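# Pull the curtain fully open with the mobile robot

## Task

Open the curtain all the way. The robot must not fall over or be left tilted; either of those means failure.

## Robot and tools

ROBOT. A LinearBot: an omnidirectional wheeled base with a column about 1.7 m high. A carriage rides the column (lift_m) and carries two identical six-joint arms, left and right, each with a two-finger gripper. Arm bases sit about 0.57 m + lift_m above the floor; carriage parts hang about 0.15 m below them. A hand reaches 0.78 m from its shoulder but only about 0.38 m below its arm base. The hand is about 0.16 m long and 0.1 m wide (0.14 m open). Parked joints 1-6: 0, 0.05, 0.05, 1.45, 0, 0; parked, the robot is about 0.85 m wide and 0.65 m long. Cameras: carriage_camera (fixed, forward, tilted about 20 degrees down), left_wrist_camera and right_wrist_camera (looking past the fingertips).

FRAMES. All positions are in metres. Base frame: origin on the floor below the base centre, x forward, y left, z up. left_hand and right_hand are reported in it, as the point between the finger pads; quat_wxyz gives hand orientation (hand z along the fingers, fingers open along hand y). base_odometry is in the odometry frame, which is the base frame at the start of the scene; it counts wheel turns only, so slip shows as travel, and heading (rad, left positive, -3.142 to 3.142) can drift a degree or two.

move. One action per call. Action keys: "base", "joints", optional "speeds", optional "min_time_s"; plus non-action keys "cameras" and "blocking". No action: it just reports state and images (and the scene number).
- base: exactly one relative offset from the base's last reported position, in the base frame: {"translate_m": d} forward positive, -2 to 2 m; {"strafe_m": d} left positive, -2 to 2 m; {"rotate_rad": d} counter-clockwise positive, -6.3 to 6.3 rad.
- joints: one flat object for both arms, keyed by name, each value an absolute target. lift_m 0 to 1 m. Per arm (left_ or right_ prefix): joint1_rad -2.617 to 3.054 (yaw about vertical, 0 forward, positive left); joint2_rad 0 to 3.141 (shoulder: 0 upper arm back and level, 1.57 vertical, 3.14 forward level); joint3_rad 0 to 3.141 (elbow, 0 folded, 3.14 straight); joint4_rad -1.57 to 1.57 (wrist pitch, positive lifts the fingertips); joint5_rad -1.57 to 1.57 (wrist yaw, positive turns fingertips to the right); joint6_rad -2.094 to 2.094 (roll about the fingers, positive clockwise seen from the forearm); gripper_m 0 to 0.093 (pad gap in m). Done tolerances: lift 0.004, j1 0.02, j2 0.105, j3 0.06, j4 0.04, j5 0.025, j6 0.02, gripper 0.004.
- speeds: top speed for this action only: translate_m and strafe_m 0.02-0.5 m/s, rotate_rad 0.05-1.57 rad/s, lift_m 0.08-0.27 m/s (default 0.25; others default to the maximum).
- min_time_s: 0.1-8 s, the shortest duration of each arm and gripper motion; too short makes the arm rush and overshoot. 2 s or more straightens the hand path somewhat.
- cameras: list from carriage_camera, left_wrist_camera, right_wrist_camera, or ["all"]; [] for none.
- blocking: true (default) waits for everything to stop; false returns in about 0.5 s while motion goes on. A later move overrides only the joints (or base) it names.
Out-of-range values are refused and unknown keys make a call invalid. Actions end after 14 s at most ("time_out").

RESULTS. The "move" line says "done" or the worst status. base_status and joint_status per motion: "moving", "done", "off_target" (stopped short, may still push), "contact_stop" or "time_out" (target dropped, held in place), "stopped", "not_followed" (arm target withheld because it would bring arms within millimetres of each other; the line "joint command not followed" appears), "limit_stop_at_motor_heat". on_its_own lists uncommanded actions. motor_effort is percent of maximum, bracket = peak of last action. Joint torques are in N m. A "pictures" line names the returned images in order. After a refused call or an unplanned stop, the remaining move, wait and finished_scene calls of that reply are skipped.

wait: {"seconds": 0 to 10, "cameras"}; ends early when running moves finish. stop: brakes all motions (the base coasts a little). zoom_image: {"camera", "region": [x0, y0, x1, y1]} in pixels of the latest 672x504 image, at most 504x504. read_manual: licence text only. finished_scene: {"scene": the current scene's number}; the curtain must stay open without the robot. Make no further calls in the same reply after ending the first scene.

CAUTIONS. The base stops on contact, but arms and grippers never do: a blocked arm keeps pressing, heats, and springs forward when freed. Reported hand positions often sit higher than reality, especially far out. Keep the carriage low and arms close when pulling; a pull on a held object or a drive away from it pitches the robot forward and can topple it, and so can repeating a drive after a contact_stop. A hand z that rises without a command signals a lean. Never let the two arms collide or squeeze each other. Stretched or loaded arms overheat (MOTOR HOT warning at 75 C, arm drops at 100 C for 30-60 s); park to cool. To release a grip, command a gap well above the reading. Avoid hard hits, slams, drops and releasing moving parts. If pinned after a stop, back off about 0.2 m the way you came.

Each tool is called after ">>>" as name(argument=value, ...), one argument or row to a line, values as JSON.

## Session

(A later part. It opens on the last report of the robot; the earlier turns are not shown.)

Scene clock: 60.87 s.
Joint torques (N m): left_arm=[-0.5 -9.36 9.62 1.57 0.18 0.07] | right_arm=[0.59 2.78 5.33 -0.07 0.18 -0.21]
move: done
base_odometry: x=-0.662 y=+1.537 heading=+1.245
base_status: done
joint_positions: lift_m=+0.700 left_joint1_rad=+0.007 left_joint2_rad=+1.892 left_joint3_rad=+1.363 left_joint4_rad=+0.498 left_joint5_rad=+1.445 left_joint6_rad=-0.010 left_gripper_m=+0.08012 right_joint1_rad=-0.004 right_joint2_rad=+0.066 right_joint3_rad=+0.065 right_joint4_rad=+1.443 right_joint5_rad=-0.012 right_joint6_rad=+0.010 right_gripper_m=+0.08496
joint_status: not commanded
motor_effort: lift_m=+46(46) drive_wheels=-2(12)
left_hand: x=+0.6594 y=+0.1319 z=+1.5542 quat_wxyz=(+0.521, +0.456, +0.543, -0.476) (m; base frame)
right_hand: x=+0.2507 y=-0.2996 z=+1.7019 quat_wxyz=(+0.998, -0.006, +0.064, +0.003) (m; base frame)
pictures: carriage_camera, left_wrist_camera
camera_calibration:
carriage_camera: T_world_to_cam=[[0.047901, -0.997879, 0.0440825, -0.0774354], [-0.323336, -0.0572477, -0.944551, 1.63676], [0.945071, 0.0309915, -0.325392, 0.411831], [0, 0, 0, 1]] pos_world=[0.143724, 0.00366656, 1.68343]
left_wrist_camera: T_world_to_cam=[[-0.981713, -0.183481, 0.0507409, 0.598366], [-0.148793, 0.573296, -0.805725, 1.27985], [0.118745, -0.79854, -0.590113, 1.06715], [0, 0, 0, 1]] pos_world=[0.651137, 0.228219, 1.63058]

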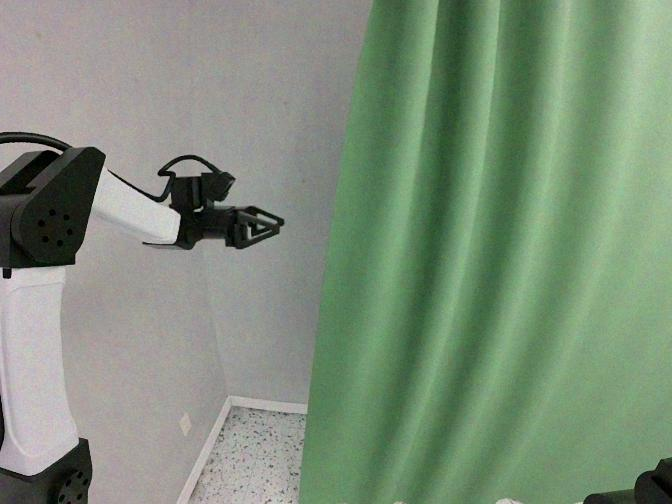

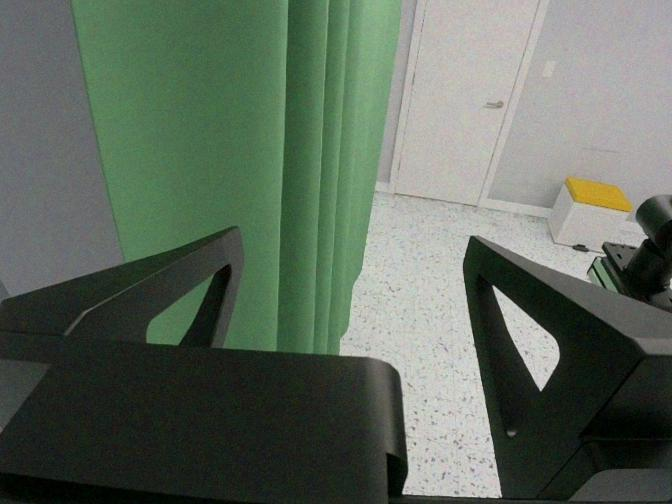

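>>> move(
  base={"translate_m": 0.165},
  speeds={"translate_m": 0.25},
  cameras=["carriage_camera", "left_wrist_camera"],
)

Scene clock: 63.17 s.
Joint torques (N m): left_arm=[-0.53 -9.35 9.63 1.56 0.17 0.06] | right_arm=[0.64 2.73 5.37 -0.07 0.19 -0.17]
move: done
base_odometry: x=-0.610 y=+1.694 heading=+1.245
base_status: done
joint_positions: lift_m=+0.700 left_joint1_rad=+0.007 left_joint2_rad=+1.893 left_joint3_rad=+1.363 left_joint4_rad=+0.497 left_joint5_rad=+1.445 left_joint6_rad=-0.010 left_gripper_m=+0.08012 right_joint1_rad=-0.004 right_joint2_rad=+0.066 right_joint3_rad=+0.065 right_joint4_rad=+1.444 right_joint5_rad=-0.012 right_joint6_rad=+0.010 right_gripper_m=+0.08496
joint_status: not commanded
motor_effort: lift_m=+46(46) drive_wheels=-2(11)
left_hand: x=+0.6594 y=+0.1319 z=+1.5538 quat_wxyz=(+0.521, +0.455, +0.543, -0.476) (m; base frame)
right_hand: x=+0.2503 y=-0.2996 z=+1.7019 quat_wxyz=(+0.998, -0.006, +0.064, +0.003) (m; base frame)
pictures: carriage_camera, left_wrist_camera
camera_calibration:
carriage_camera: T_world_to_cam=[[0.047901, -0.997879, 0.0440825, -0.0774354], [-0.323336, -0.0572477, -0.944551, 1.63676], [0.945071, 0.0309915, -0.325392, 0.411831], [0, 0, 0, 1]] pos_world=[0.143724, 0.00366656, 1.68343]
left_wrist_camera: T_world_to_cam=[[-0.981689, -0.183072, 0.0526455, 0.595367], [-0.150126, 0.573419, -0.80539, 1.27985], [0.117257, -0.798546, -0.590402, 1.06833], [0, 0, 0, 1]] pos_world=[0.651335, 0.228218, 1.63018]

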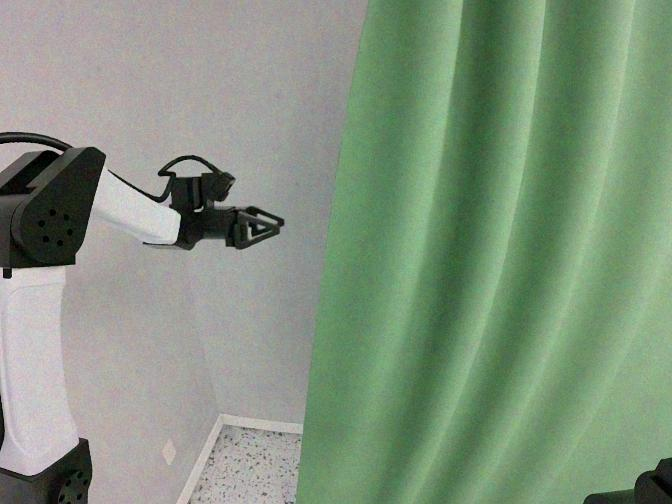

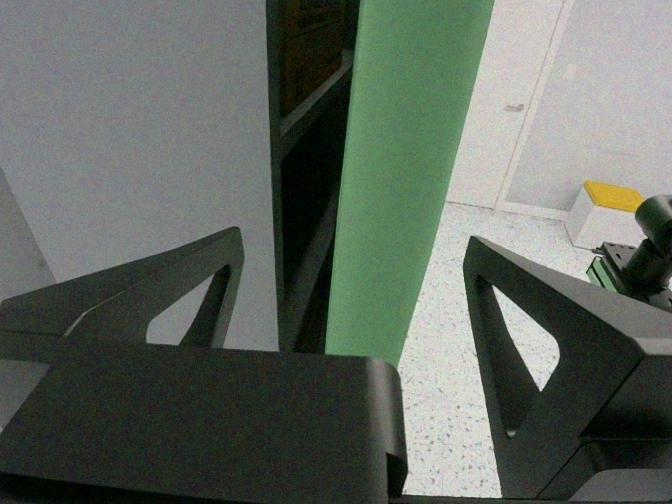

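>>> move(
  base={"translate_m": 0.02},
  speeds={"translate_m": 0.1},
)

>>> move(
  base={"strafe_m": -0.135},
  speeds={"strafe_m": 0.15},
  cameras=["carriage_camera", "left_wrist_camera"],
)

Scene clock: 64.60 s.
Joint torques (N m): left_arm=[-0.5 -9.43 9.58 1.58 0.18 0.06] | right_arm=[0.58 2.84 5.35 -0.08 0.15 -0.2]
move: done
base_odometry: x=-0.603 y=+1.713 heading=+1.246
base_status: done
joint_positions: lift_m=+0.700 left_joint1_rad=+0.007 left_joint2_rad=+1.893 left_joint3_rad=+1.363 left_joint4_rad=+0.496 left_joint5_rad=+1.446 left_joint6_rad=-0.010 left_gripper_m=+0.08012 right_joint1_rad=-0.004 right_joint2_rad=+0.066 right_joint3_rad=+0.065 right_joint4_rad=+1.445 right_joint5_rad=-0.012 right_joint6_rad=+0.010 right_gripper_m=+0.08496
joint_status: not commanded
motor_effort: lift_m=+46(46) drive_wheels=-2(11)
left_hand: x=+0.6594 y=+0.1319 z=+1.5537 quat_wxyz=(+0.520, +0.455, +0.543, -0.477) (m; base frame)
right_hand: x=+0.2501 y=-0.2996 z=+1.7020 quat_wxyz=(+0.998, -0.006, +0.063, +0.003) (m; base frame)
pictures: none

Scene clock: 66.40 s.
Joint torques (N m): left_arm=[0.18 -9.35 9.63 1.57 0.17 0.07] | right_arm=[0.47 2.69 5.42 -0.08 0.11 -0.2]
move: done
base_odometry: x=-0.475 y=+1.670 heading=+1.246
base_status: done
joint_positions: lift_m=+0.700 left_joint1_rad=-0.001 left_joint2_rad=+1.893 left_joint3_rad=+1.363 left_joint4_rad=+0.496 left_joint5_rad=+1.446 left_joint6_rad=-0.010 left_gripper_m=+0.08012 right_joint1_rad=-0.003 right_joint2_rad=+0.066 right_joint3_rad=+0.065 right_joint4_rad=+1.445 right_joint5_rad=-0.011 right_joint6_rad=+0.010 right_gripper_m=+0.08496
joint_status: not commanded
motor_effort: lift_m=+46(46) drive_wheels=+0(12)
left_hand: x=+0.6580 y=+0.1286 z=+1.5537 quat_wxyz=(+0.519, +0.457, +0.541, -0.479) (m; base frame)
right_hand: x=+0.2501 y=-0.2997 z=+1.7020 quat_wxyz=(+0.998, -0.005, +0.063, +0.004) (m; base frame)
pictures: carriage_camera, left_wrist_camera
camera_calibration:
carriage_camera: T_world_to_cam=[[0.047901, -0.997879, 0.0440825, -0.0774354], [-0.323336, -0.0572477, -0.944551, 1.63676], [0.945071, 0.0309915, -0.325392, 0.411831], [0, 0, 0, 1]] pos_world=[0.143724, 0.00366656, 1.68343]
left_wrist_camera: T_world_to_cam=[[-0.983079, -0.17522, 0.0534193, 0.592134], [-0.146162, 0.574532, -0.805326, 1.27866], [0.110418, -0.799507, -0.590421, 1.07038], [0, 0, 0, 1]] pos_world=[0.650816, 0.224903, 1.63008]

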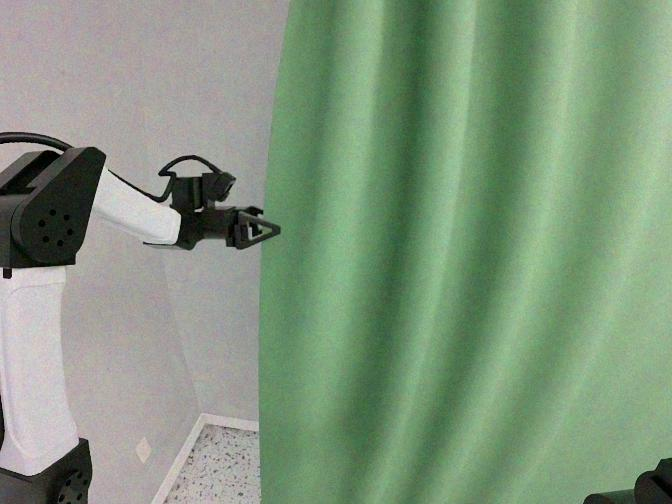

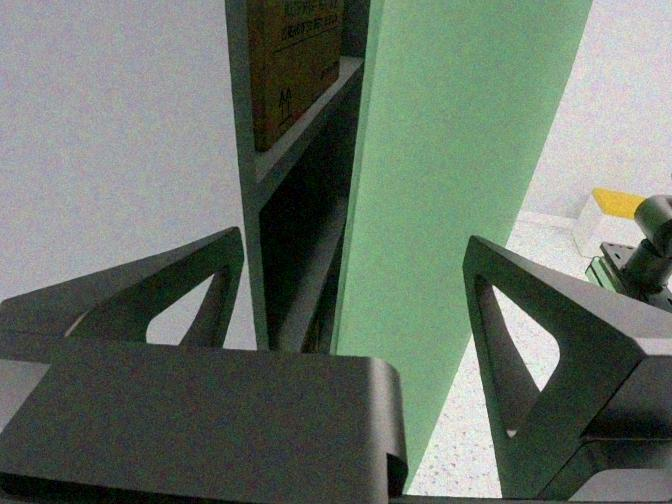

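>>> move(
  base={"strafe_m": -0.015},
  speeds={"strafe_m": 0.1},
)

>>> move(
  joints={"left_gripper_m": 0.0},
  min_time_s=1.5,
  cameras=["carriage_camera", "left_wrist_camera"],
)

Scene clock: 67.33 s.
Joint torques (N m): left_arm=[0.38 -9.4 9.59 1.58 0.18 0.07] | right_arm=[0.28 2.76 5.33 -0.12 0.17 -0.16]
move: done
base_odometry: x=-0.461 y=+1.665 heading=+1.246
base_status: done
joint_positions: lift_m=+0.700 left_joint1_rad=-0.003 left_joint2_rad=+1.893 left_joint3_rad=+1.363 left_joint4_rad=+0.496 left_joint5_rad=+1.446 left_joint6_rad=-0.010 left_gripper_m=+0.08012 right_joint1_rad=-0.002 right_joint2_rad=+0.066 right_joint3_rad=+0.065 right_joint4_rad=+1.445 right_joint5_rad=-0.011 right_joint6_rad=+0.010 right_gripper_m=+0.08496
joint_status: not commanded
motor_effort: lift_m=+46(46) drive_wheels=+0(11)
left_hand: x=+0.6576 y=+0.1275 z=+1.5537 quat_wxyz=(+0.518, +0.458, +0.541, -0.479) (m; base frame)
right_hand: x=+0.2501 y=-0.2998 z=+1.7020 quat_wxyz=(+0.998, -0.005, +0.063, +0.004) (m; base frame)
pictures: none

Scene clock: 69.13 s.
Joint torques (N m): left_arm=[0.32 -9.43 9.61 1.58 0.18 0.07] | right_arm=[0.49 2.69 5.18 -0.11 0.16 -0.18]
move: done
base_odometry: x=-0.461 y=+1.665 heading=+1.246
base_status: not commanded
joint_positions: lift_m=+0.700 left_joint1_rad=-0.003 left_joint2_rad=+1.893 left_joint3_rad=+1.363 left_joint4_rad=+0.496 left_joint5_rad=+1.446 left_joint6_rad=-0.010 left_gripper_m=+0.00086 right_joint1_rad=-0.002 right_joint2_rad=+0.066 right_joint3_rad=+0.065 right_joint4_rad=+1.445 right_joint5_rad=-0.011 right_joint6_rad=+0.010 right_gripper_m=+0.08496
joint_status: all done
motor_effort: lift_m=+46(46) drive_wheels=+0(2)
left_hand: x=+0.6576 y=+0.1275 z=+1.5537 quat_wxyz=(+0.518, +0.458, +0.541, -0.479) (m; base frame)
right_hand: x=+0.2501 y=-0.2998 z=+1.7020 quat_wxyz=(+0.998, -0.005, +0.063, +0.004) (m; base frame)
pictures: carriage_camera, left_wrist_camera
camera_calibration:
carriage_camera: T_world_to_cam=[[0.047901, -0.997879, 0.0440825, -0.0774354], [-0.323336, -0.0572477, -0.944551, 1.63676], [0.945071, 0.0309915, -0.325392, 0.411831], [0, 0, 0, 1]] pos_world=[0.143724, 0.00366656, 1.68343]
left_wrist_camera: T_world_to_cam=[[-0.983511, -0.172912, 0.05299, 0.59222], [-0.144465, 0.574896, -0.805372, 1.27809], [0.108795, -0.799748, -0.590396, 1.07067], [0, 0, 0, 1]] pos_world=[0.650611, 0.223898, 1.63008]

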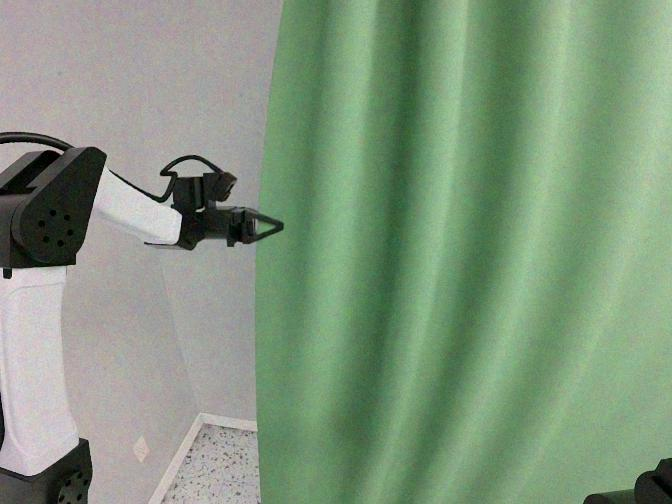

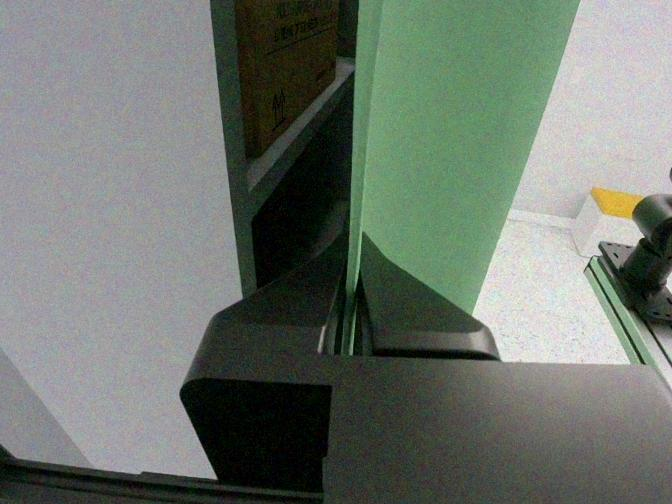

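>>> move(
  base={"translate_m": -0.03},
  speeds={"translate_m": 0.1},
)

>>> move(
  base={"strafe_m": -0.6},
  speeds={"strafe_m": 0.15},
  cameras=["carriage_camera", "left_wrist_camera"],
)

Scene clock: 70.67 s.
Joint torques (N m): left_arm=[0.36 -9.39 9.57 1.58 0.16 0.07] | right_arm=[0.29 2.67 5.26 -0.13 0.17 -0.2]
move: done
base_odometry: x=-0.470 y=+1.637 heading=+1.246
base_status: done
joint_positions: lift_m=+0.700 left_joint1_rad=-0.003 left_joint2_rad=+1.893 left_joint3_rad=+1.363 left_joint4_rad=+0.496 left_joint5_rad=+1.446 left_joint6_rad=-0.010 left_gripper_m=+0.00086 right_joint1_rad=-0.002 right_joint2_rad=+0.066 right_joint3_rad=+0.065 right_joint4_rad=+1.447 right_joint5_rad=-0.011 right_joint6_rad=+0.010 right_gripper_m=+0.08496
joint_status: not commanded
motor_effort: lift_m=+46(46) drive_wheels=+2(10)
left_hand: x=+0.6577 y=+0.1275 z=+1.5539 quat_wxyz=(+0.518, +0.458, +0.541, -0.479) (m; base frame)
right_hand: x=+0.2497 y=-0.2998 z=+1.7020 quat_wxyz=(+0.998, -0.005, +0.062, +0.004) (m; base frame)
pictures: none

Scene clock: 75.70 s.
Joint torques (N m): left_arm=[-0.92 -9.43 6.95 1.07 0.15 0] | right_arm=[0.42 2.84 5.23 -0.11 0.14 -0.18]
move: done
base_odometry: x=+0.098 y=+1.445 heading=+1.246
base_status: done
joint_positions: lift_m=+0.700 left_joint1_rad=+0.011 left_joint2_rad=+1.893 left_joint3_rad=+1.395 left_joint4_rad=+0.537 left_joint5_rad=+1.443 left_joint6_rad=-0.004 left_gripper_m=+0.00085 right_joint1_rad=-0.002 right_joint2_rad=+0.066 right_joint3_rad=+0.065 right_joint4_rad=+1.447 right_joint5_rad=-0.011 right_joint6_rad=+0.010 right_gripper_m=+0.08496
joint_status: not commanded
motor_effort: lift_m=+46(46) drive_wheels=+2(10)
left_hand: x=+0.6627 y=+0.1340 z=+1.5684 quat_wxyz=(+0.543, +0.472, +0.524, -0.456) (m; base frame)
right_hand: x=+0.2497 y=-0.2998 z=+1.7020 quat_wxyz=(+0.998, -0.005, +0.062, +0.004) (m; base frame)
pictures: carriage_camera, left_wrist_camera
camera_calibration:
carriage_camera: T_world_to_cam=[[0.047901, -0.997879, 0.0440825, -0.0774354], [-0.323336, -0.0572477, -0.944551, 1.63676], [0.945071, 0.0309915, -0.325392, 0.411831], [0, 0, 0, 1]] pos_world=[0.143724, 0.00366656, 1.68343]
left_wrist_camera: T_world_to_cam=[[-0.981512, -0.18984, -0.0244042, 0.719905], [-0.09073, 0.573733, -0.814001, 1.26501], [0.168532, -0.796738, -0.58035, 1.02825], [0, 0, 0, 1]] pos_world=[0.648077, 0.230132, 1.64403]

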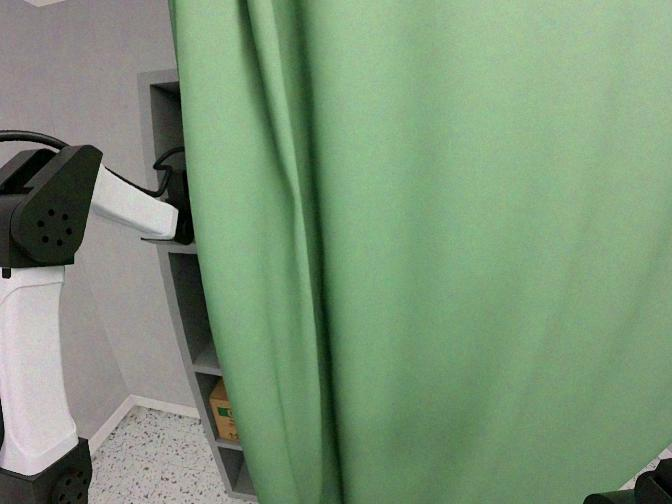

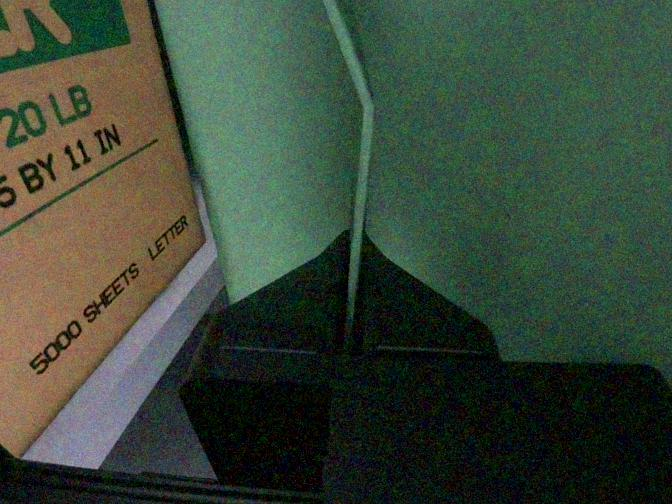

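>>> move(
  base={"strafe_m": -0.9},
  speeds={"strafe_m": 0.15},
  cameras=["carriage_camera", "left_wrist_camera"],
)

Scene clock: 82.73 s.
Joint torques (N m): left_arm=[-2.59 -8.16 5.35 0.61 0.34 -0.01] | right_arm=[0.38 2.76 5.3 -0.1 0.15 -0.2]
move: done
base_odometry: x=+0.951 y=+1.157 heading=+1.246
base_status: done
joint_positions: lift_m=+0.700 left_joint1_rad=+0.030 left_joint2_rad=+1.880 left_joint3_rad=+1.414 left_joint4_rad=+0.576 left_joint5_rad=+1.422 left_joint6_rad=-0.004 left_gripper_m=+0.00085 right_joint1_rad=-0.002 right_joint2_rad=+0.066 right_joint3_rad=+0.065 right_joint4_rad=+1.447 right_joint5_rad=-0.011 right_joint6_rad=+0.010 right_gripper_m=+0.08496
joint_status: not commanded
motor_effort: lift_m=+46(46) drive_wheels=+2(11)
left_hand: x=+0.6676 y=+0.1431 z=+1.5845 quat_wxyz=(+0.570, +0.477, +0.514, -0.428) (m; base frame)
right_hand: x=+0.2497 y=-0.2998 z=+1.7020 quat_wxyz=(+0.998, -0.005, +0.062, +0.004) (m; base frame)
pictures: carriage_camera, left_wrist_camera
camera_calibration:
carriage_camera: T_world_to_cam=[[0.047901, -0.997879, 0.0440825, -0.0774354], [-0.323336, -0.0572477, -0.944551, 1.63676], [0.945071, 0.0309915, -0.325392, 0.411831], [0, 0, 0, 1]] pos_world=[0.143724, 0.00366656, 1.68343]
left_wrist_camera: T_world_to_cam=[[-0.968953, -0.228827, -0.0936408, 0.833677], [-0.0556063, 0.57072, -0.81926, 1.2587], [0.240911, -0.788617, -0.565725, 0.971333], [0, 0, 0, 1]] pos_world=[0.643781, 0.238413, 1.65877]

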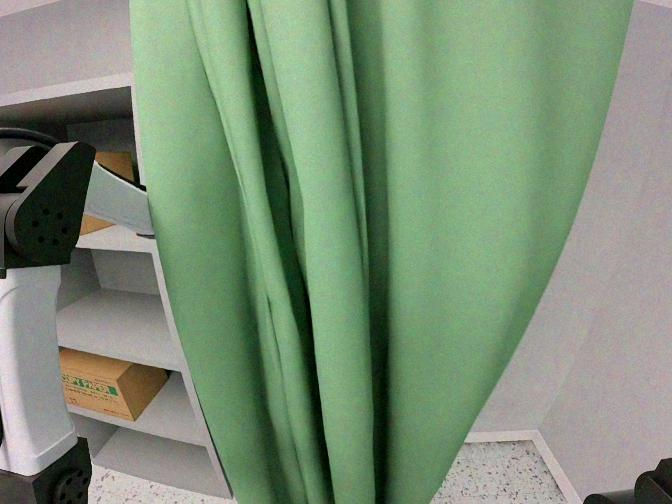

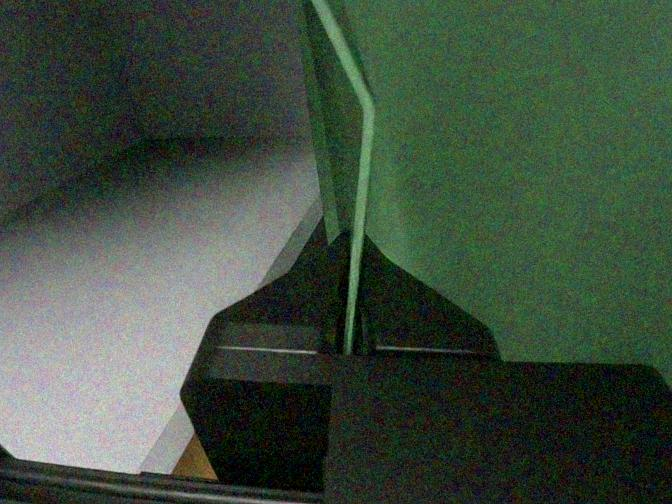

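>>> move(
  base={"strafe_m": -0.3},
  speeds={"strafe_m": 0.12},
  cameras=["carriage_camera"],
)

>>> move(
  base={"strafe_m": -0.15},
  speeds={"strafe_m": 0.1},
  cameras=["carriage_camera"],
)

Scene clock: 86.30 s.
Joint torques (N m): left_arm=[-3.21 -8.17 5.05 0.56 0.39 -0.01] | right_arm=[0.4 2.71 5.16 -0.11 0.17 -0.19]
move: done
base_odometry: x=+1.235 y=+1.061 heading=+1.246
base_status: done
joint_positions: lift_m=+0.700 left_joint1_rad=+0.038 left_joint2_rad=+1.880 left_joint3_rad=+1.417 left_joint4_rad=+0.581 left_joint5_rad=+1.417 left_joint6_rad=-0.004 left_gripper_m=+0.00085 right_joint1_rad=-0.002 right_joint2_rad=+0.066 right_joint3_rad=+0.065 right_joint4_rad=+1.447 right_joint5_rad=-0.011 right_joint6_rad=+0.010 right_gripper_m=+0.08496
joint_status: not commanded
motor_effort: lift_m=+46(46) drive_wheels=+2(10)
left_hand: x=+0.6698 y=+0.1467 z=+1.5864 quat_wxyz=(+0.575, +0.476, +0.514, -0.422) (m; base frame)
right_hand: x=+0.2497 y=-0.2998 z=+1.7020 quat_wxyz=(+0.998, -0.005, +0.062, +0.004) (m; base frame)
pictures: carriage_camera
camera_calibration:
carriage_camera: T_world_to_cam=[[0.047901, -0.997879, 0.0440825, -0.0774354], [-0.323336, -0.0572477, -0.944551, 1.63676], [0.945071, 0.0309915, -0.325392, 0.411831], [0, 0, 0, 1]] pos_world=[0.143724, 0.00366656, 1.68343]

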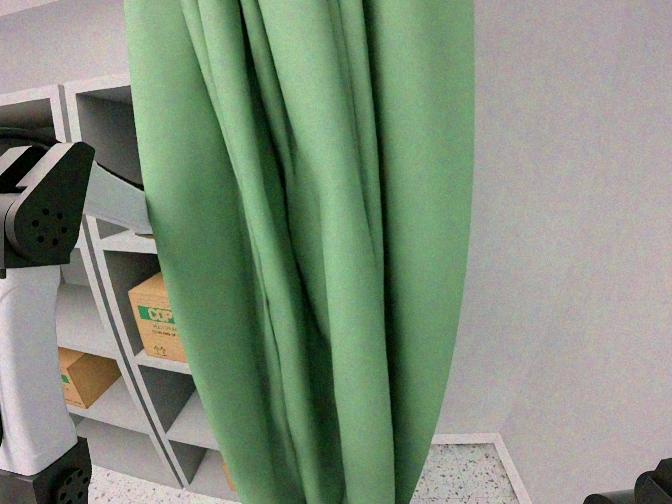

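Scene clock: 88.63 s.
Joint torques (N m): left_arm=[-3.59 -7.72 5.04 0.52 0.43 -0.01] | right_arm=[0.51 2.71 5.35 -0.12 0.15 -0.17]
move: done
base_odometry: x=+1.377 y=+1.013 heading=+1.246
base_status: done
joint_positions: lift_m=+0.700 left_joint1_rad=+0.041 left_joint2_rad=+1.876 left_joint3_rad=+1.417 left_joint4_rad=+0.585 left_joint5_rad=+1.413 left_joint6_rad=-0.004 left_gripper_m=+0.00085 right_joint1_rad=-0.001 right_joint2_rad=+0.066 right_joint3_rad=+0.065 right_joint4_rad=+1.447 right_joint5_rad=-0.010 right_joint6_rad=+0.010 right_gripper_m=+0.08496
joint_status: not commanded
motor_effort: lift_m=+46(46) drive_wheels=+2(12)
left_hand: x=+0.6701 y=+0.1484 z=+1.5887 quat_wxyz=(+0.579, +0.475, +0.514, -0.418) (m; base frame)
right_hand: x=+0.2497 y=-0.2998 z=+1.7020 quat_wxyz=(+0.998, -0.005, +0.062, +0.004) (m; base frame)
pictures: carriage_camera
camera_calibration:
carriage_camera: T_world_to_cam=[[0.047901, -0.997879, 0.0440825, -0.0774354], [-0.323336, -0.0572477, -0.944551, 1.63676], [0.945071, 0.0309915, -0.325392, 0.411831], [0, 0, 0, 1]] pos_world=[0.143724, 0.00366656, 1.68343]

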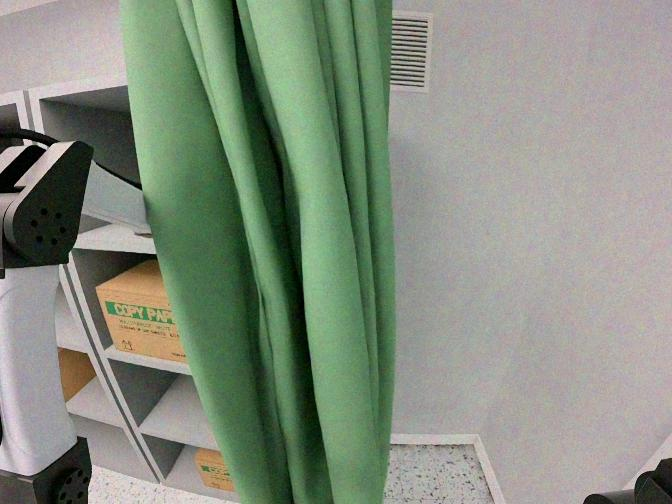

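>>> move(
  base={"strafe_m": -0.1},
  speeds={"strafe_m": 0.1},
  cameras=["carriage_camera"],
)

>>> move(
  base={"strafe_m": -0.07},
  speeds={"strafe_m": 0.08},
  cameras=["carriage_camera"],
)

Scene clock: 90.77 s.
Joint torques (N m): left_arm=[-3.81 -7.3 4.62 0.48 0.47 -0.01] | right_arm=[0.24 2.77 5.37 -0.13 0.14 -0.13]
move: done
base_odometry: x=+1.472 y=+0.981 heading=+1.246
base_status: done
joint_positions: lift_m=+0.700 left_joint1_rad=+0.044 left_joint2_rad=+1.872 left_joint3_rad=+1.424 left_joint4_rad=+0.587 left_joint5_rad=+1.408 left_joint6_rad=-0.004 left_gripper_m=+0.00085 right_joint1_rad=-0.001 right_joint2_rad=+0.066 right_joint3_rad=+0.065 right_joint4_rad=+1.447 right_joint5_rad=-0.010 right_joint6_rad=+0.010 right_gripper_m=+0.08496
joint_status: not commanded
motor_effort: lift_m=+46(46) drive_wheels=+3(13)
left_hand: x=+0.6706 y=+0.1497 z=+1.5929 quat_wxyz=(+0.583, +0.476, +0.512, -0.413) (m; base frame)
right_hand: x=+0.2497 y=-0.2998 z=+1.7020 quat_wxyz=(+0.998, -0.005, +0.062, +0.005) (m; base frame)
pictures: carriage_camera
camera_calibration:
carriage_camera: T_world_to_cam=[[0.047901, -0.997879, 0.0440825, -0.0774354], [-0.323336, -0.0572477, -0.944551, 1.63676], [0.945071, 0.0309915, -0.325392, 0.411831], [0, 0, 0, 1]] pos_world=[0.143724, 0.00366656, 1.68343]

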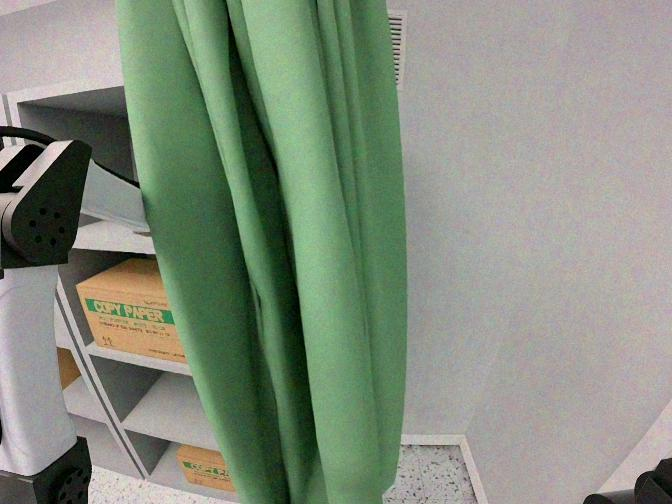

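Scene clock: 92.27 s.
Joint torques (N m): left_arm=[-4.53 -6.42 3.86 0.32 0.74 0.09] | right_arm=[0.17 2.67 5.41 -0.11 0.12 -0.16]
move: done
base_odometry: x=+1.538 y=+0.959 heading=+1.246
base_status: done
joint_positions: lift_m=+0.700 left_joint1_rad=+0.053 left_joint2_rad=+1.862 left_joint3_rad=+1.432 left_joint4_rad=+0.601 left_joint5_rad=+1.380 left_joint6_rad=-0.013 left_gripper_m=+0.00085 right_joint1_rad=-0.001 right_joint2_rad=+0.066 right_joint3_rad=+0.065 right_joint4_rad=+1.447 right_joint5_rad=-0.010 right_joint6_rad=+0.010 right_gripper_m=+0.08496
joint_status: not commanded
motor_effort: lift_m=+46(46) drive_wheels=+3(13)
left_hand: x=+0.6747 y=+0.1549 z=+1.6021 quat_wxyz=(+0.598, +0.470, +0.513, -0.398) (m; base frame)
right_hand: x=+0.2497 y=-0.2998 z=+1.7020 quat_wxyz=(+0.998, -0.005, +0.062, +0.005) (m; base frame)
pictures: carriage_camera
camera_calibration:
carriage_camera: T_world_to_cam=[[0.047901, -0.997879, 0.0440825, -0.0774354], [-0.323336, -0.0572477, -0.944551, 1.63676], [0.945071, 0.0309915, -0.325392, 0.411831], [0, 0, 0, 1]] pos_world=[0.143724, 0.00366656, 1.68343]

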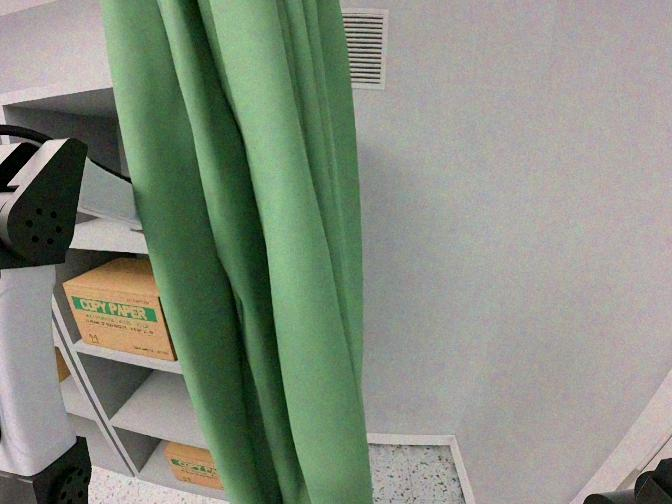

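>>> move(
  base={"strafe_m": -0.06},
  speeds={"strafe_m": 0.08},
  cameras=["carriage_camera"],
)

Scene clock: 98.23 s.
Joint torques (N m): left_arm=[-6.12 -5.15 2.95 0.09 1.09 0.28] | right_arm=[0.27 2.65 5.24 -0.1 0.13 -0.16]
move: done
base_odometry: x=+1.595 y=+0.940 heading=+1.246
base_status: done
joint_positions: lift_m=+0.700 left_joint1_rad=+0.072 left_joint2_rad=+1.849 left_joint3_rad=+1.443 left_joint4_rad=+0.619 left_joint5_rad=+1.345 left_joint6_rad=-0.031 left_gripper_m=+0.00085 right_joint1_rad=-0.001 right_joint2_rad=+0.066 right_joint3_rad=+0.065 right_joint4_rad=+1.447 right_joint5_rad=-0.010 right_joint6_rad=+0.010 right_gripper_m=+0.08496
joint_status: not commanded
motor_effort: lift_m=+46(46) drive_wheels=+4(11)
left_hand: x=+0.6801 y=+0.1651 z=+1.6147 quat_wxyz=(+0.617, +0.459, +0.516, -0.379) (m; base frame)
right_hand: x=+0.2497 y=-0.2998 z=+1.7020 quat_wxyz=(+0.998, -0.005, +0.062, +0.005) (m; base frame)
pictures: carriage_camera
camera_calibration:
carriage_camera: T_world_to_cam=[[0.047901, -0.997879, 0.0440825, -0.0774354], [-0.323336, -0.0572477, -0.944551, 1.63676], [0.945071, 0.0309915, -0.325392, 0.411831], [0, 0, 0, 1]] pos_world=[0.143724, 0.00366656, 1.68343]

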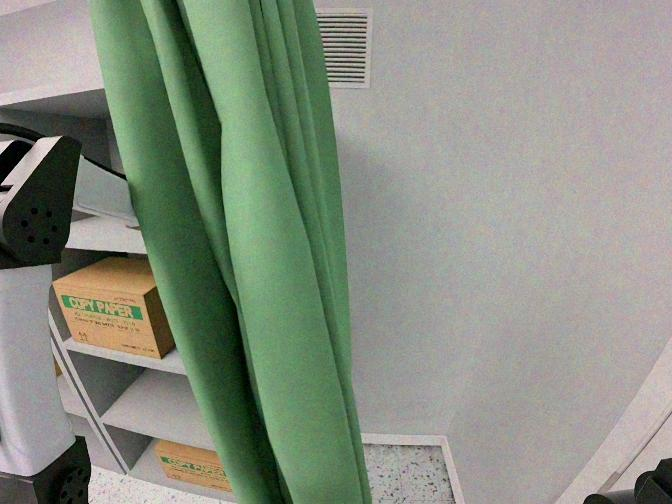

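>>> move(
  base={"strafe_m": 0.18},
  speeds={"strafe_m": 0.12},
)

>>> move(
  joints={"left_gripper_m": 0.09},
  min_time_s=1.5,
)

>>> move(
  base={"strafe_m": 0.35},
  speeds={"strafe_m": 0.2},
  cameras=["carriage_camera"],
)

>>> move(
  base={"translate_m": -1.1},
  cameras=["carriage_camera"],
)

Scene clock: 100.80 s.
Joint torques (N m): left_arm=[-1.65 -7.95 4.81 1.23 0.34 0.06] | right_arm=[0.31 2.66 5.5 -0.14 0.13 -0.2]
move: done
base_odometry: x=+1.424 y=+0.997 heading=+1.246
base_status: done
joint_positions: lift_m=+0.700 left_joint1_rad=+0.019 left_joint2_rad=+1.878 left_joint3_rad=+1.420 left_joint4_rad=+0.524 left_joint5_rad=+1.424 left_joint6_rad=-0.010 left_gripper_m=+0.00085 right_joint1_rad=-0.001 right_joint2_rad=+0.066 right_joint3_rad=+0.065 right_joint4_rad=+1.447 right_joint5_rad=-0.010 right_joint6_rad=+0.010 right_gripper_m=+0.08496
joint_status: not commanded
motor_effort: lift_m=+46(46) drive_wheels=-1(11)
left_hand: x=+0.6659 y=+0.1381 z=+1.5824 quat_wxyz=(+0.555, +0.469, +0.524, -0.444) (m; base frame)
right_hand: x=+0.2497 y=-0.2998 z=+1.7020 quat_wxyz=(+0.998, -0.005, +0.062, +0.005) (m; base frame)
pictures: none

Scene clock: 102.60 s.
Joint torques (N m): left_arm=[-1.28 -8.96 5.49 1.53 0.33 0.06] | right_arm=[0.23 2.65 5.46 -0.12 0.15 -0.2]
move: done
base_odometry: x=+1.424 y=+0.997 heading=+1.246
base_status: not commanded
joint_positions: lift_m=+0.700 left_joint1_rad=+0.016 left_joint2_rad=+1.888 left_joint3_rad=+1.412 left_joint4_rad=+0.500 left_joint5_rad=+1.428 left_joint6_rad=-0.009 left_gripper_m=+0.08989 right_joint1_rad=-0.001 right_joint2_rad=+0.066 right_joint3_rad=+0.065 right_joint4_rad=+1.447 right_joint5_rad=-0.010 right_joint6_rad=+0.010 right_gripper_m=+0.08496
joint_status: all done
motor_effort: lift_m=+46(46) drive_wheels=+3(4)
left_hand: x=+0.6663 y=+0.1363 z=+1.5731 quat_wxyz=(+0.542, +0.462, +0.534, -0.456) (m; base frame)
right_hand: x=+0.2497 y=-0.2998 z=+1.7020 quat_wxyz=(+0.998, -0.005, +0.062, +0.005) (m; base frame)
pictures: none

Scene clock: 105.43 s.
Joint torques (N m): left_arm=[-0.42 -9.4 5.48 1.56 0.18 0.04] | right_arm=[0.18 2.73 5.34 -0.14 0.1 -0.22]
move: done
base_odometry: x=+1.092 y=+1.108 heading=+1.247
base_status: done
joint_positions: lift_m=+0.700 left_joint1_rad=+0.005 left_joint2_rad=+1.892 left_joint3_rad=+1.412 left_joint4_rad=+0.497 left_joint5_rad=+1.442 left_joint6_rad=-0.008 left_gripper_m=+0.08990 right_joint1_rad=-0.001 right_joint2_rad=+0.066 right_joint3_rad=+0.065 right_joint4_rad=+1.447 right_joint5_rad=-0.010 right_joint6_rad=+0.010 right_gripper_m=+0.08496
joint_status: not commanded
motor_effort: lift_m=+46(46) drive_wheels=+0(9)
left_hand: x=+0.6629 y=+0.1313 z=+1.5710 quat_wxyz=(+0.535, +0.467, +0.530, -0.464) (m; base frame)
right_hand: x=+0.2497 y=-0.2999 z=+1.7020 quat_wxyz=(+0.998, -0.005, +0.062, +0.005) (m; base frame)
pictures: carriage_camera
camera_calibration:
carriage_camera: T_world_to_cam=[[0.047901, -0.997879, 0.0440825, -0.0774354], [-0.323336, -0.0572477, -0.944551, 1.63676], [0.945071, 0.0309915, -0.325392, 0.411831], [0, 0, 0, 1]] pos_world=[0.143724, 0.00366656, 1.68343]

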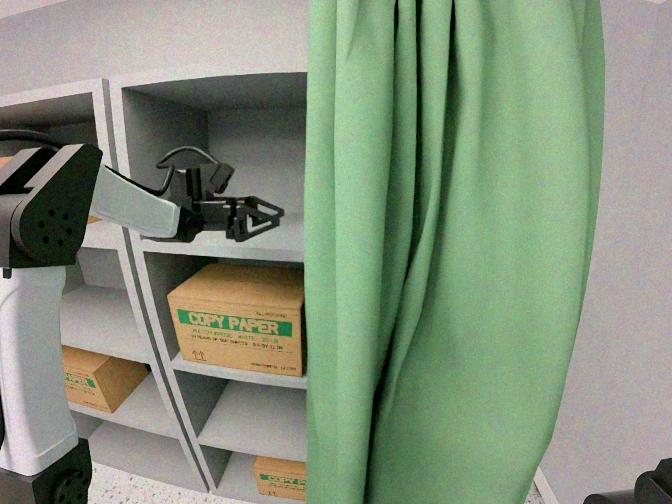

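Scene clock: 109.93 s.
Joint torques (N m): left_arm=[-0.4 -9.35 5.48 1.54 0.15 0.05] | right_arm=[0.16 2.81 5.46 -0.09 0.12 -0.14]
move: done
base_odometry: x=+0.742 y=+0.065 heading=+1.247
base_status: done
joint_positions: lift_m=+0.700 left_joint1_rad=+0.005 left_joint2_rad=+1.892 left_joint3_rad=+1.412 left_joint4_rad=+0.497 left_joint5_rad=+1.445 left_joint6_rad=-0.008 left_gripper_m=+0.08990 right_joint1_rad=-0.001 right_joint2_rad=+0.066 right_joint3_rad=+0.065 right_joint4_rad=+1.447 right_joint5_rad=-0.010 right_joint6_rad=+0.010 right_gripper_m=+0.08496
joint_status: not commanded
motor_effort: lift_m=+46(46) drive_wheels=+0(14)
left_hand: x=+0.6625 y=+0.1313 z=+1.5710 quat_wxyz=(+0.534, +0.468, +0.529, -0.464) (m; base frame)
right_hand: x=+0.2497 y=-0.2999 z=+1.7020 quat_wxyz=(+0.998, -0.005, +0.062, +0.005) (m; base frame)
pictures: carriage_camera
camera_calibration:
carriage_camera: T_world_to_cam=[[0.047901, -0.997879, 0.0440825, -0.0774354], [-0.323336, -0.0572477, -0.944551, 1.63676], [0.945071, 0.0309915, -0.325392, 0.411831], [0, 0, 0, 1]] pos_world=[0.143724, 0.00366656, 1.68343]

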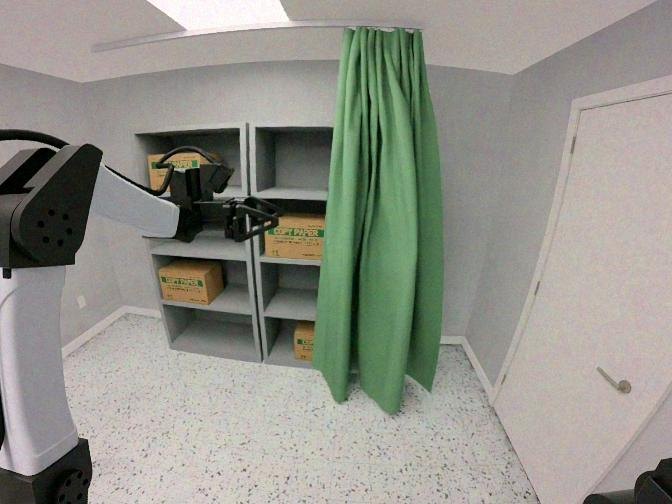

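>>> zoom_image(
  camera="carriage_camera",
  region=[320, 10, 450, 100],
)

Scaled by 3.877 from the camera's 672x504 image, which has a finer 960x720 frame.

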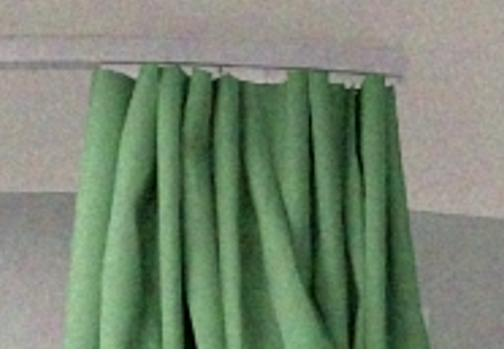

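>>> move(
  base={"translate_m": 0.7},
  joints={"lift_m": 1.0, "left_joint1_rad": 0, "left_joint2_rad": 1.57, "left_joint3_rad": 1.57, "left_joint4_rad": 0, "left_joint5_rad": 0, "left_joint6_rad": 0, "left_gripper_m": 0.0},
  speeds={"translate_m": 0.3},
  min_time_s=2,
  cameras=["carriage_camera", "left_wrist_camera"],
)

Scene clock: 115.80 s.
Joint torques (N m): left_arm=[-0.28 -11.14 10.37 2.26 0.03 0.04] | right_arm=[0.43 3.25 5.9 -0.16 0.14 -0.16]
move: done
base_odometry: x=+0.964 y=+0.729 heading=+1.247
base_status: done
joint_positions: lift_m=+1.000 left_joint1_rad=+0.004 left_joint2_rad=+1.604 left_joint3_rad=+1.531 left_joint4_rad=-0.005 left_joint5_rad=+0.007 left_joint6_rad=-0.008 left_gripper_m=+0.00039 right_joint1_rad=-0.001 right_joint2_rad=+0.061 right_joint3_rad=+0.060 right_joint4_rad=+1.448 right_joint5_rad=-0.009 right_joint6_rad=+0.010 right_gripper_m=+0.08496
joint_status: all done
motor_effort: lift_m=+46(58) drive_wheels=+3(14)
left_hand: x=+0.7421 y=+0.3023 z=+1.9654 quat_wxyz=(+0.679, -0.002, +0.734, -0.004) (m; base frame)
right_hand: x=+0.2493 y=-0.3000 z=+2.0008 quat_wxyz=(+0.998, -0.004, +0.062, +0.005) (m; base frame)
pictures: carriage_camera, left_wrist_camera
camera_calibration:
carriage_camera: T_world_to_cam=[[0.047901, -0.997879, 0.0440825, -0.0906602], [-0.323336, -0.0572477, -0.944551, 1.92013], [0.945071, 0.0309915, -0.325392, 0.509448], [0, 0, 0, 1]] pos_world=[0.143724, 0.00366656, 1.98343]
left_wrist_camera: T_world_to_cam=[[0.0496974, -0.998657, 0.0146745, 0.24187], [-0.646028, -0.0433473, -0.762082, 1.99541], [0.761694, 0.0283933, -0.647315, 0.821299], [0, 0, 0, 1]] pos_world=[0.651489, 0.304722, 2.04875]

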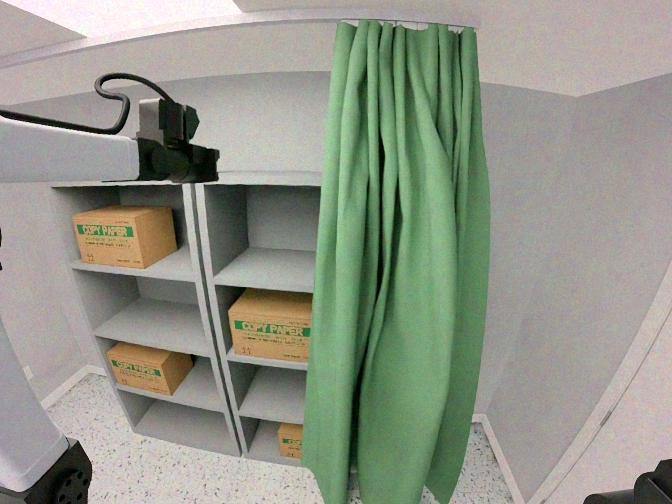

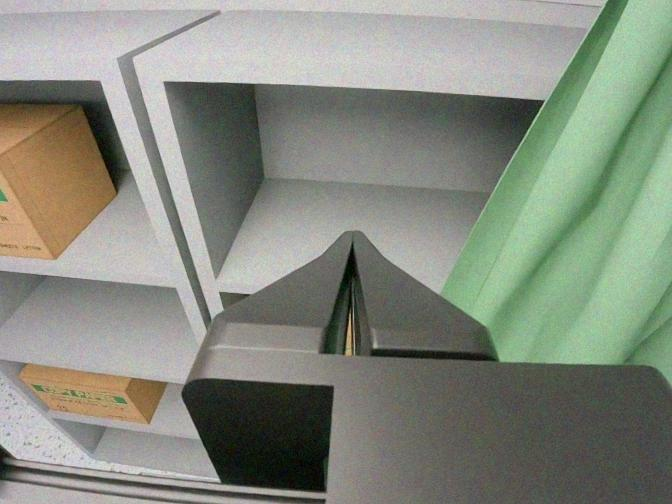

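>>> move(
  base={"translate_m": 0.38},
  speeds={"translate_m": 0.25},
)

>>> move(
  base={"strafe_m": -0.2},
  speeds={"strafe_m": 0.12},
  cameras=["carriage_camera", "left_wrist_camera"],
)

Scene clock: 118.83 s.
Joint torques (N m): left_arm=[-0.28 -10.47 10.32 2.27 0.03 0.05] | right_arm=[0.28 3.06 5.97 -0.14 0.13 -0.17]
move: done
base_odometry: x=+1.085 y=+1.090 heading=+1.248
base_status: done
joint_positions: lift_m=+1.000 left_joint1_rad=+0.004 left_joint2_rad=+1.599 left_joint3_rad=+1.531 left_joint4_rad=-0.007 left_joint5_rad=+0.007 left_joint6_rad=-0.008 left_gripper_m=+0.00039 right_joint1_rad=-0.001 right_joint2_rad=+0.061 right_joint3_rad=+0.060 right_joint4_rad=+1.449 right_joint5_rad=-0.009 right_joint6_rad=+0.010 right_gripper_m=+0.08496
joint_status: not commanded
motor_effort: lift_m=+46(46) drive_wheels=-2(13)
left_hand: x=+0.7404 y=+0.3023 z=+1.9676 quat_wxyz=(+0.680, -0.002, +0.733, -0.004) (m; base frame)
right_hand: x=+0.2492 y=-0.3000 z=+2.0008 quat_wxyz=(+0.998, -0.004, +0.061, +0.005) (m; base frame)
pictures: none

Scene clock: 121.40 s.
Joint torques (N m): left_arm=[0.05 -10.45 10.33 2.27 0.07 0.05] | right_arm=[0.18 3.15 5.9 -0.15 0.14 -0.17]
move: done
base_odometry: x=+1.275 y=+1.026 heading=+1.248
base_status: done
joint_positions: lift_m=+1.000 left_joint1_rad=+0.001 left_joint2_rad=+1.599 left_joint3_rad=+1.531 left_joint4_rad=-0.007 left_joint5_rad=+0.003 left_joint6_rad=-0.008 left_gripper_m=+0.00039 right_joint1_rad=+0.000 right_joint2_rad=+0.061 right_joint3_rad=+0.060 right_joint4_rad=+1.449 right_joint5_rad=-0.009 right_joint6_rad=+0.010 right_gripper_m=+0.08496
joint_status: not commanded
motor_effort: lift_m=+46(46) drive_wheels=+0(11)
left_hand: x=+0.7404 y=+0.3013 z=+1.9676 quat_wxyz=(+0.680, -0.002, +0.733, -0.004) (m; base frame)
right_hand: x=+0.2492 y=-0.3000 z=+2.0008 quat_wxyz=(+0.998, -0.004, +0.061, +0.005) (m; base frame)
pictures: carriage_camera, left_wrist_camera
camera_calibration:
carriage_camera: T_world_to_cam=[[0.047901, -0.997879, 0.0440825, -0.0906602], [-0.323336, -0.0572477, -0.944551, 1.92013], [0.945071, 0.0309915, -0.325392, 0.509448], [0, 0, 0, 1]] pos_world=[0.143724, 0.00366656, 1.98343]
left_wrist_camera: T_world_to_cam=[[0.0504516, -0.998621, 0.0145333, 0.240734], [-0.643657, -0.0436382, -0.764069, 1.99815], [0.763649, 0.029194, -0.644971, 0.817767], [0, 0, 0, 1]] pos_world=[0.649489, 0.303724, 2.05066]

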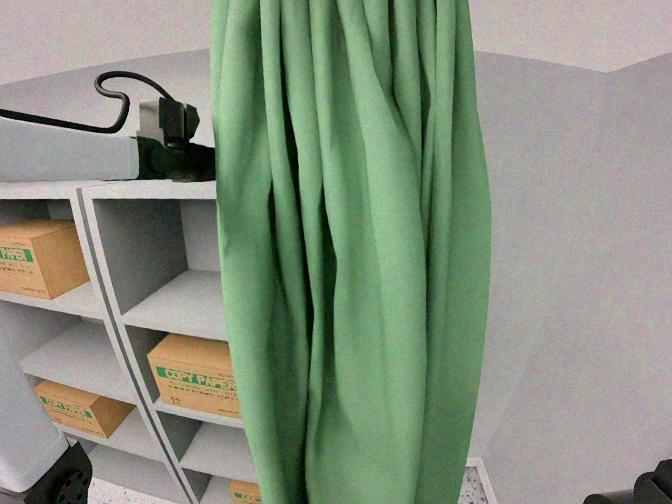

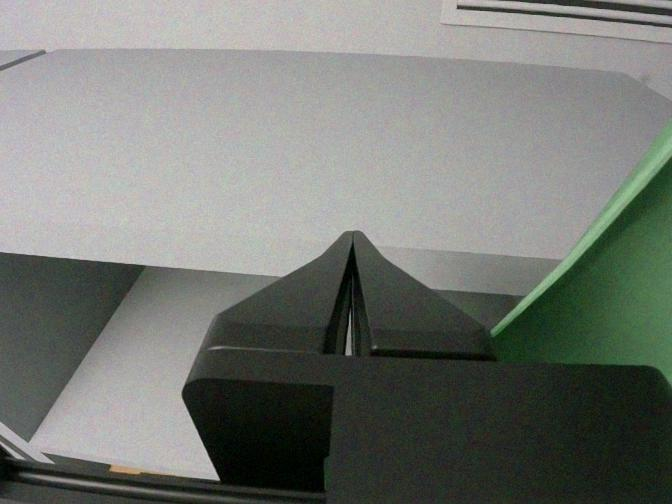

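>>> move(
  base={"strafe_m": -0.17},
  speeds={"strafe_m": 0.1},
  cameras=["carriage_camera", "left_wrist_camera"],
)

Scene clock: 123.97 s.
Joint torques (N m): left_arm=[-2.02 -10.52 10.32 2.27 0.42 0.14] | right_arm=[0.25 3.29 5.87 -0.14 0.11 -0.18]
move: done
base_odometry: x=+1.436 y=+0.973 heading=+1.248
base_status: done
joint_positions: lift_m=+1.000 left_joint1_rad=+0.024 left_joint2_rad=+1.599 left_joint3_rad=+1.531 left_joint4_rad=-0.007 left_joint5_rad=-0.031 left_joint6_rad=-0.018 left_gripper_m=+0.00039 right_joint1_rad=+0.000 right_joint2_rad=+0.061 right_joint3_rad=+0.060 right_joint4_rad=+1.449 right_joint5_rad=-0.009 right_joint6_rad=+0.010 right_gripper_m=+0.08496
joint_status: not commanded
motor_effort: lift_m=+46(46) drive_wheels=+3(8)
left_hand: x=+0.7400 y=+0.3194 z=+1.9676 quat_wxyz=(+0.680, -0.026, +0.733, +0.013) (m; base frame)
right_hand: x=+0.2492 y=-0.3001 z=+2.0008 quat_wxyz=(+0.998, -0.004, +0.061, +0.005) (m; base frame)
pictures: carriage_camera, left_wrist_camera
camera_calibration:
carriage_camera: T_world_to_cam=[[0.047901, -0.997879, 0.0440825, -0.0906602], [-0.323336, -0.0572477, -0.944551, 1.92013], [0.945071, 0.0309915, -0.325392, 0.509448], [0, 0, 0, 1]] pos_world=[0.143724, 0.00366656, 1.98343]
left_wrist_camera: T_world_to_cam=[[0.108032, -0.993915, 0.0214956, 0.200918], [-0.639738, -0.0860532, -0.763761, 2.0088], [0.760963, 0.0687589, -0.645142, 0.807147], [0, 0, 0, 1]] pos_world=[0.649192, 0.317061, 2.05065]

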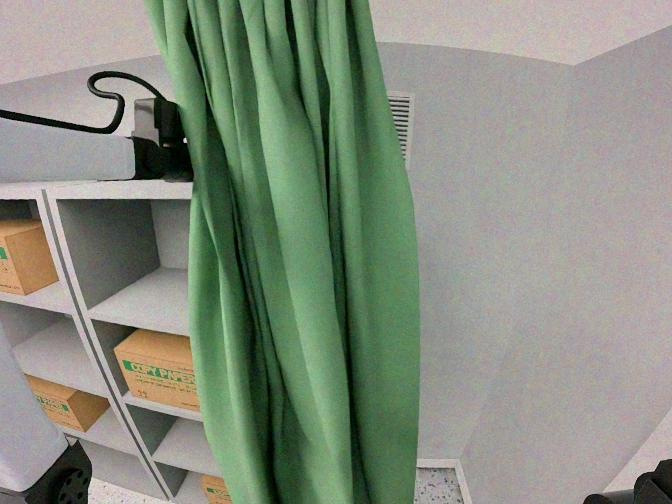

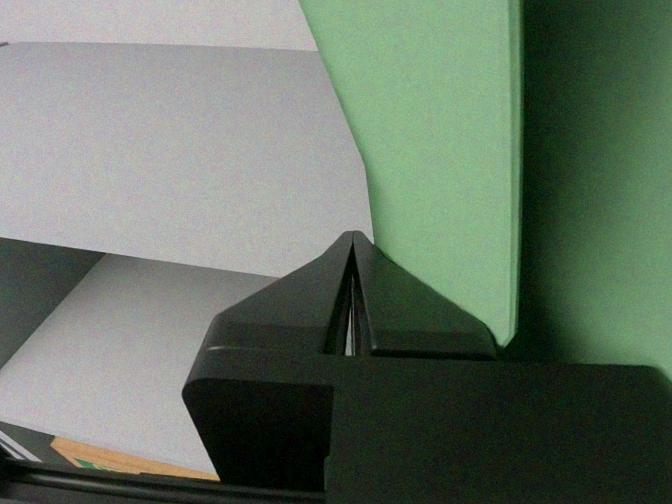

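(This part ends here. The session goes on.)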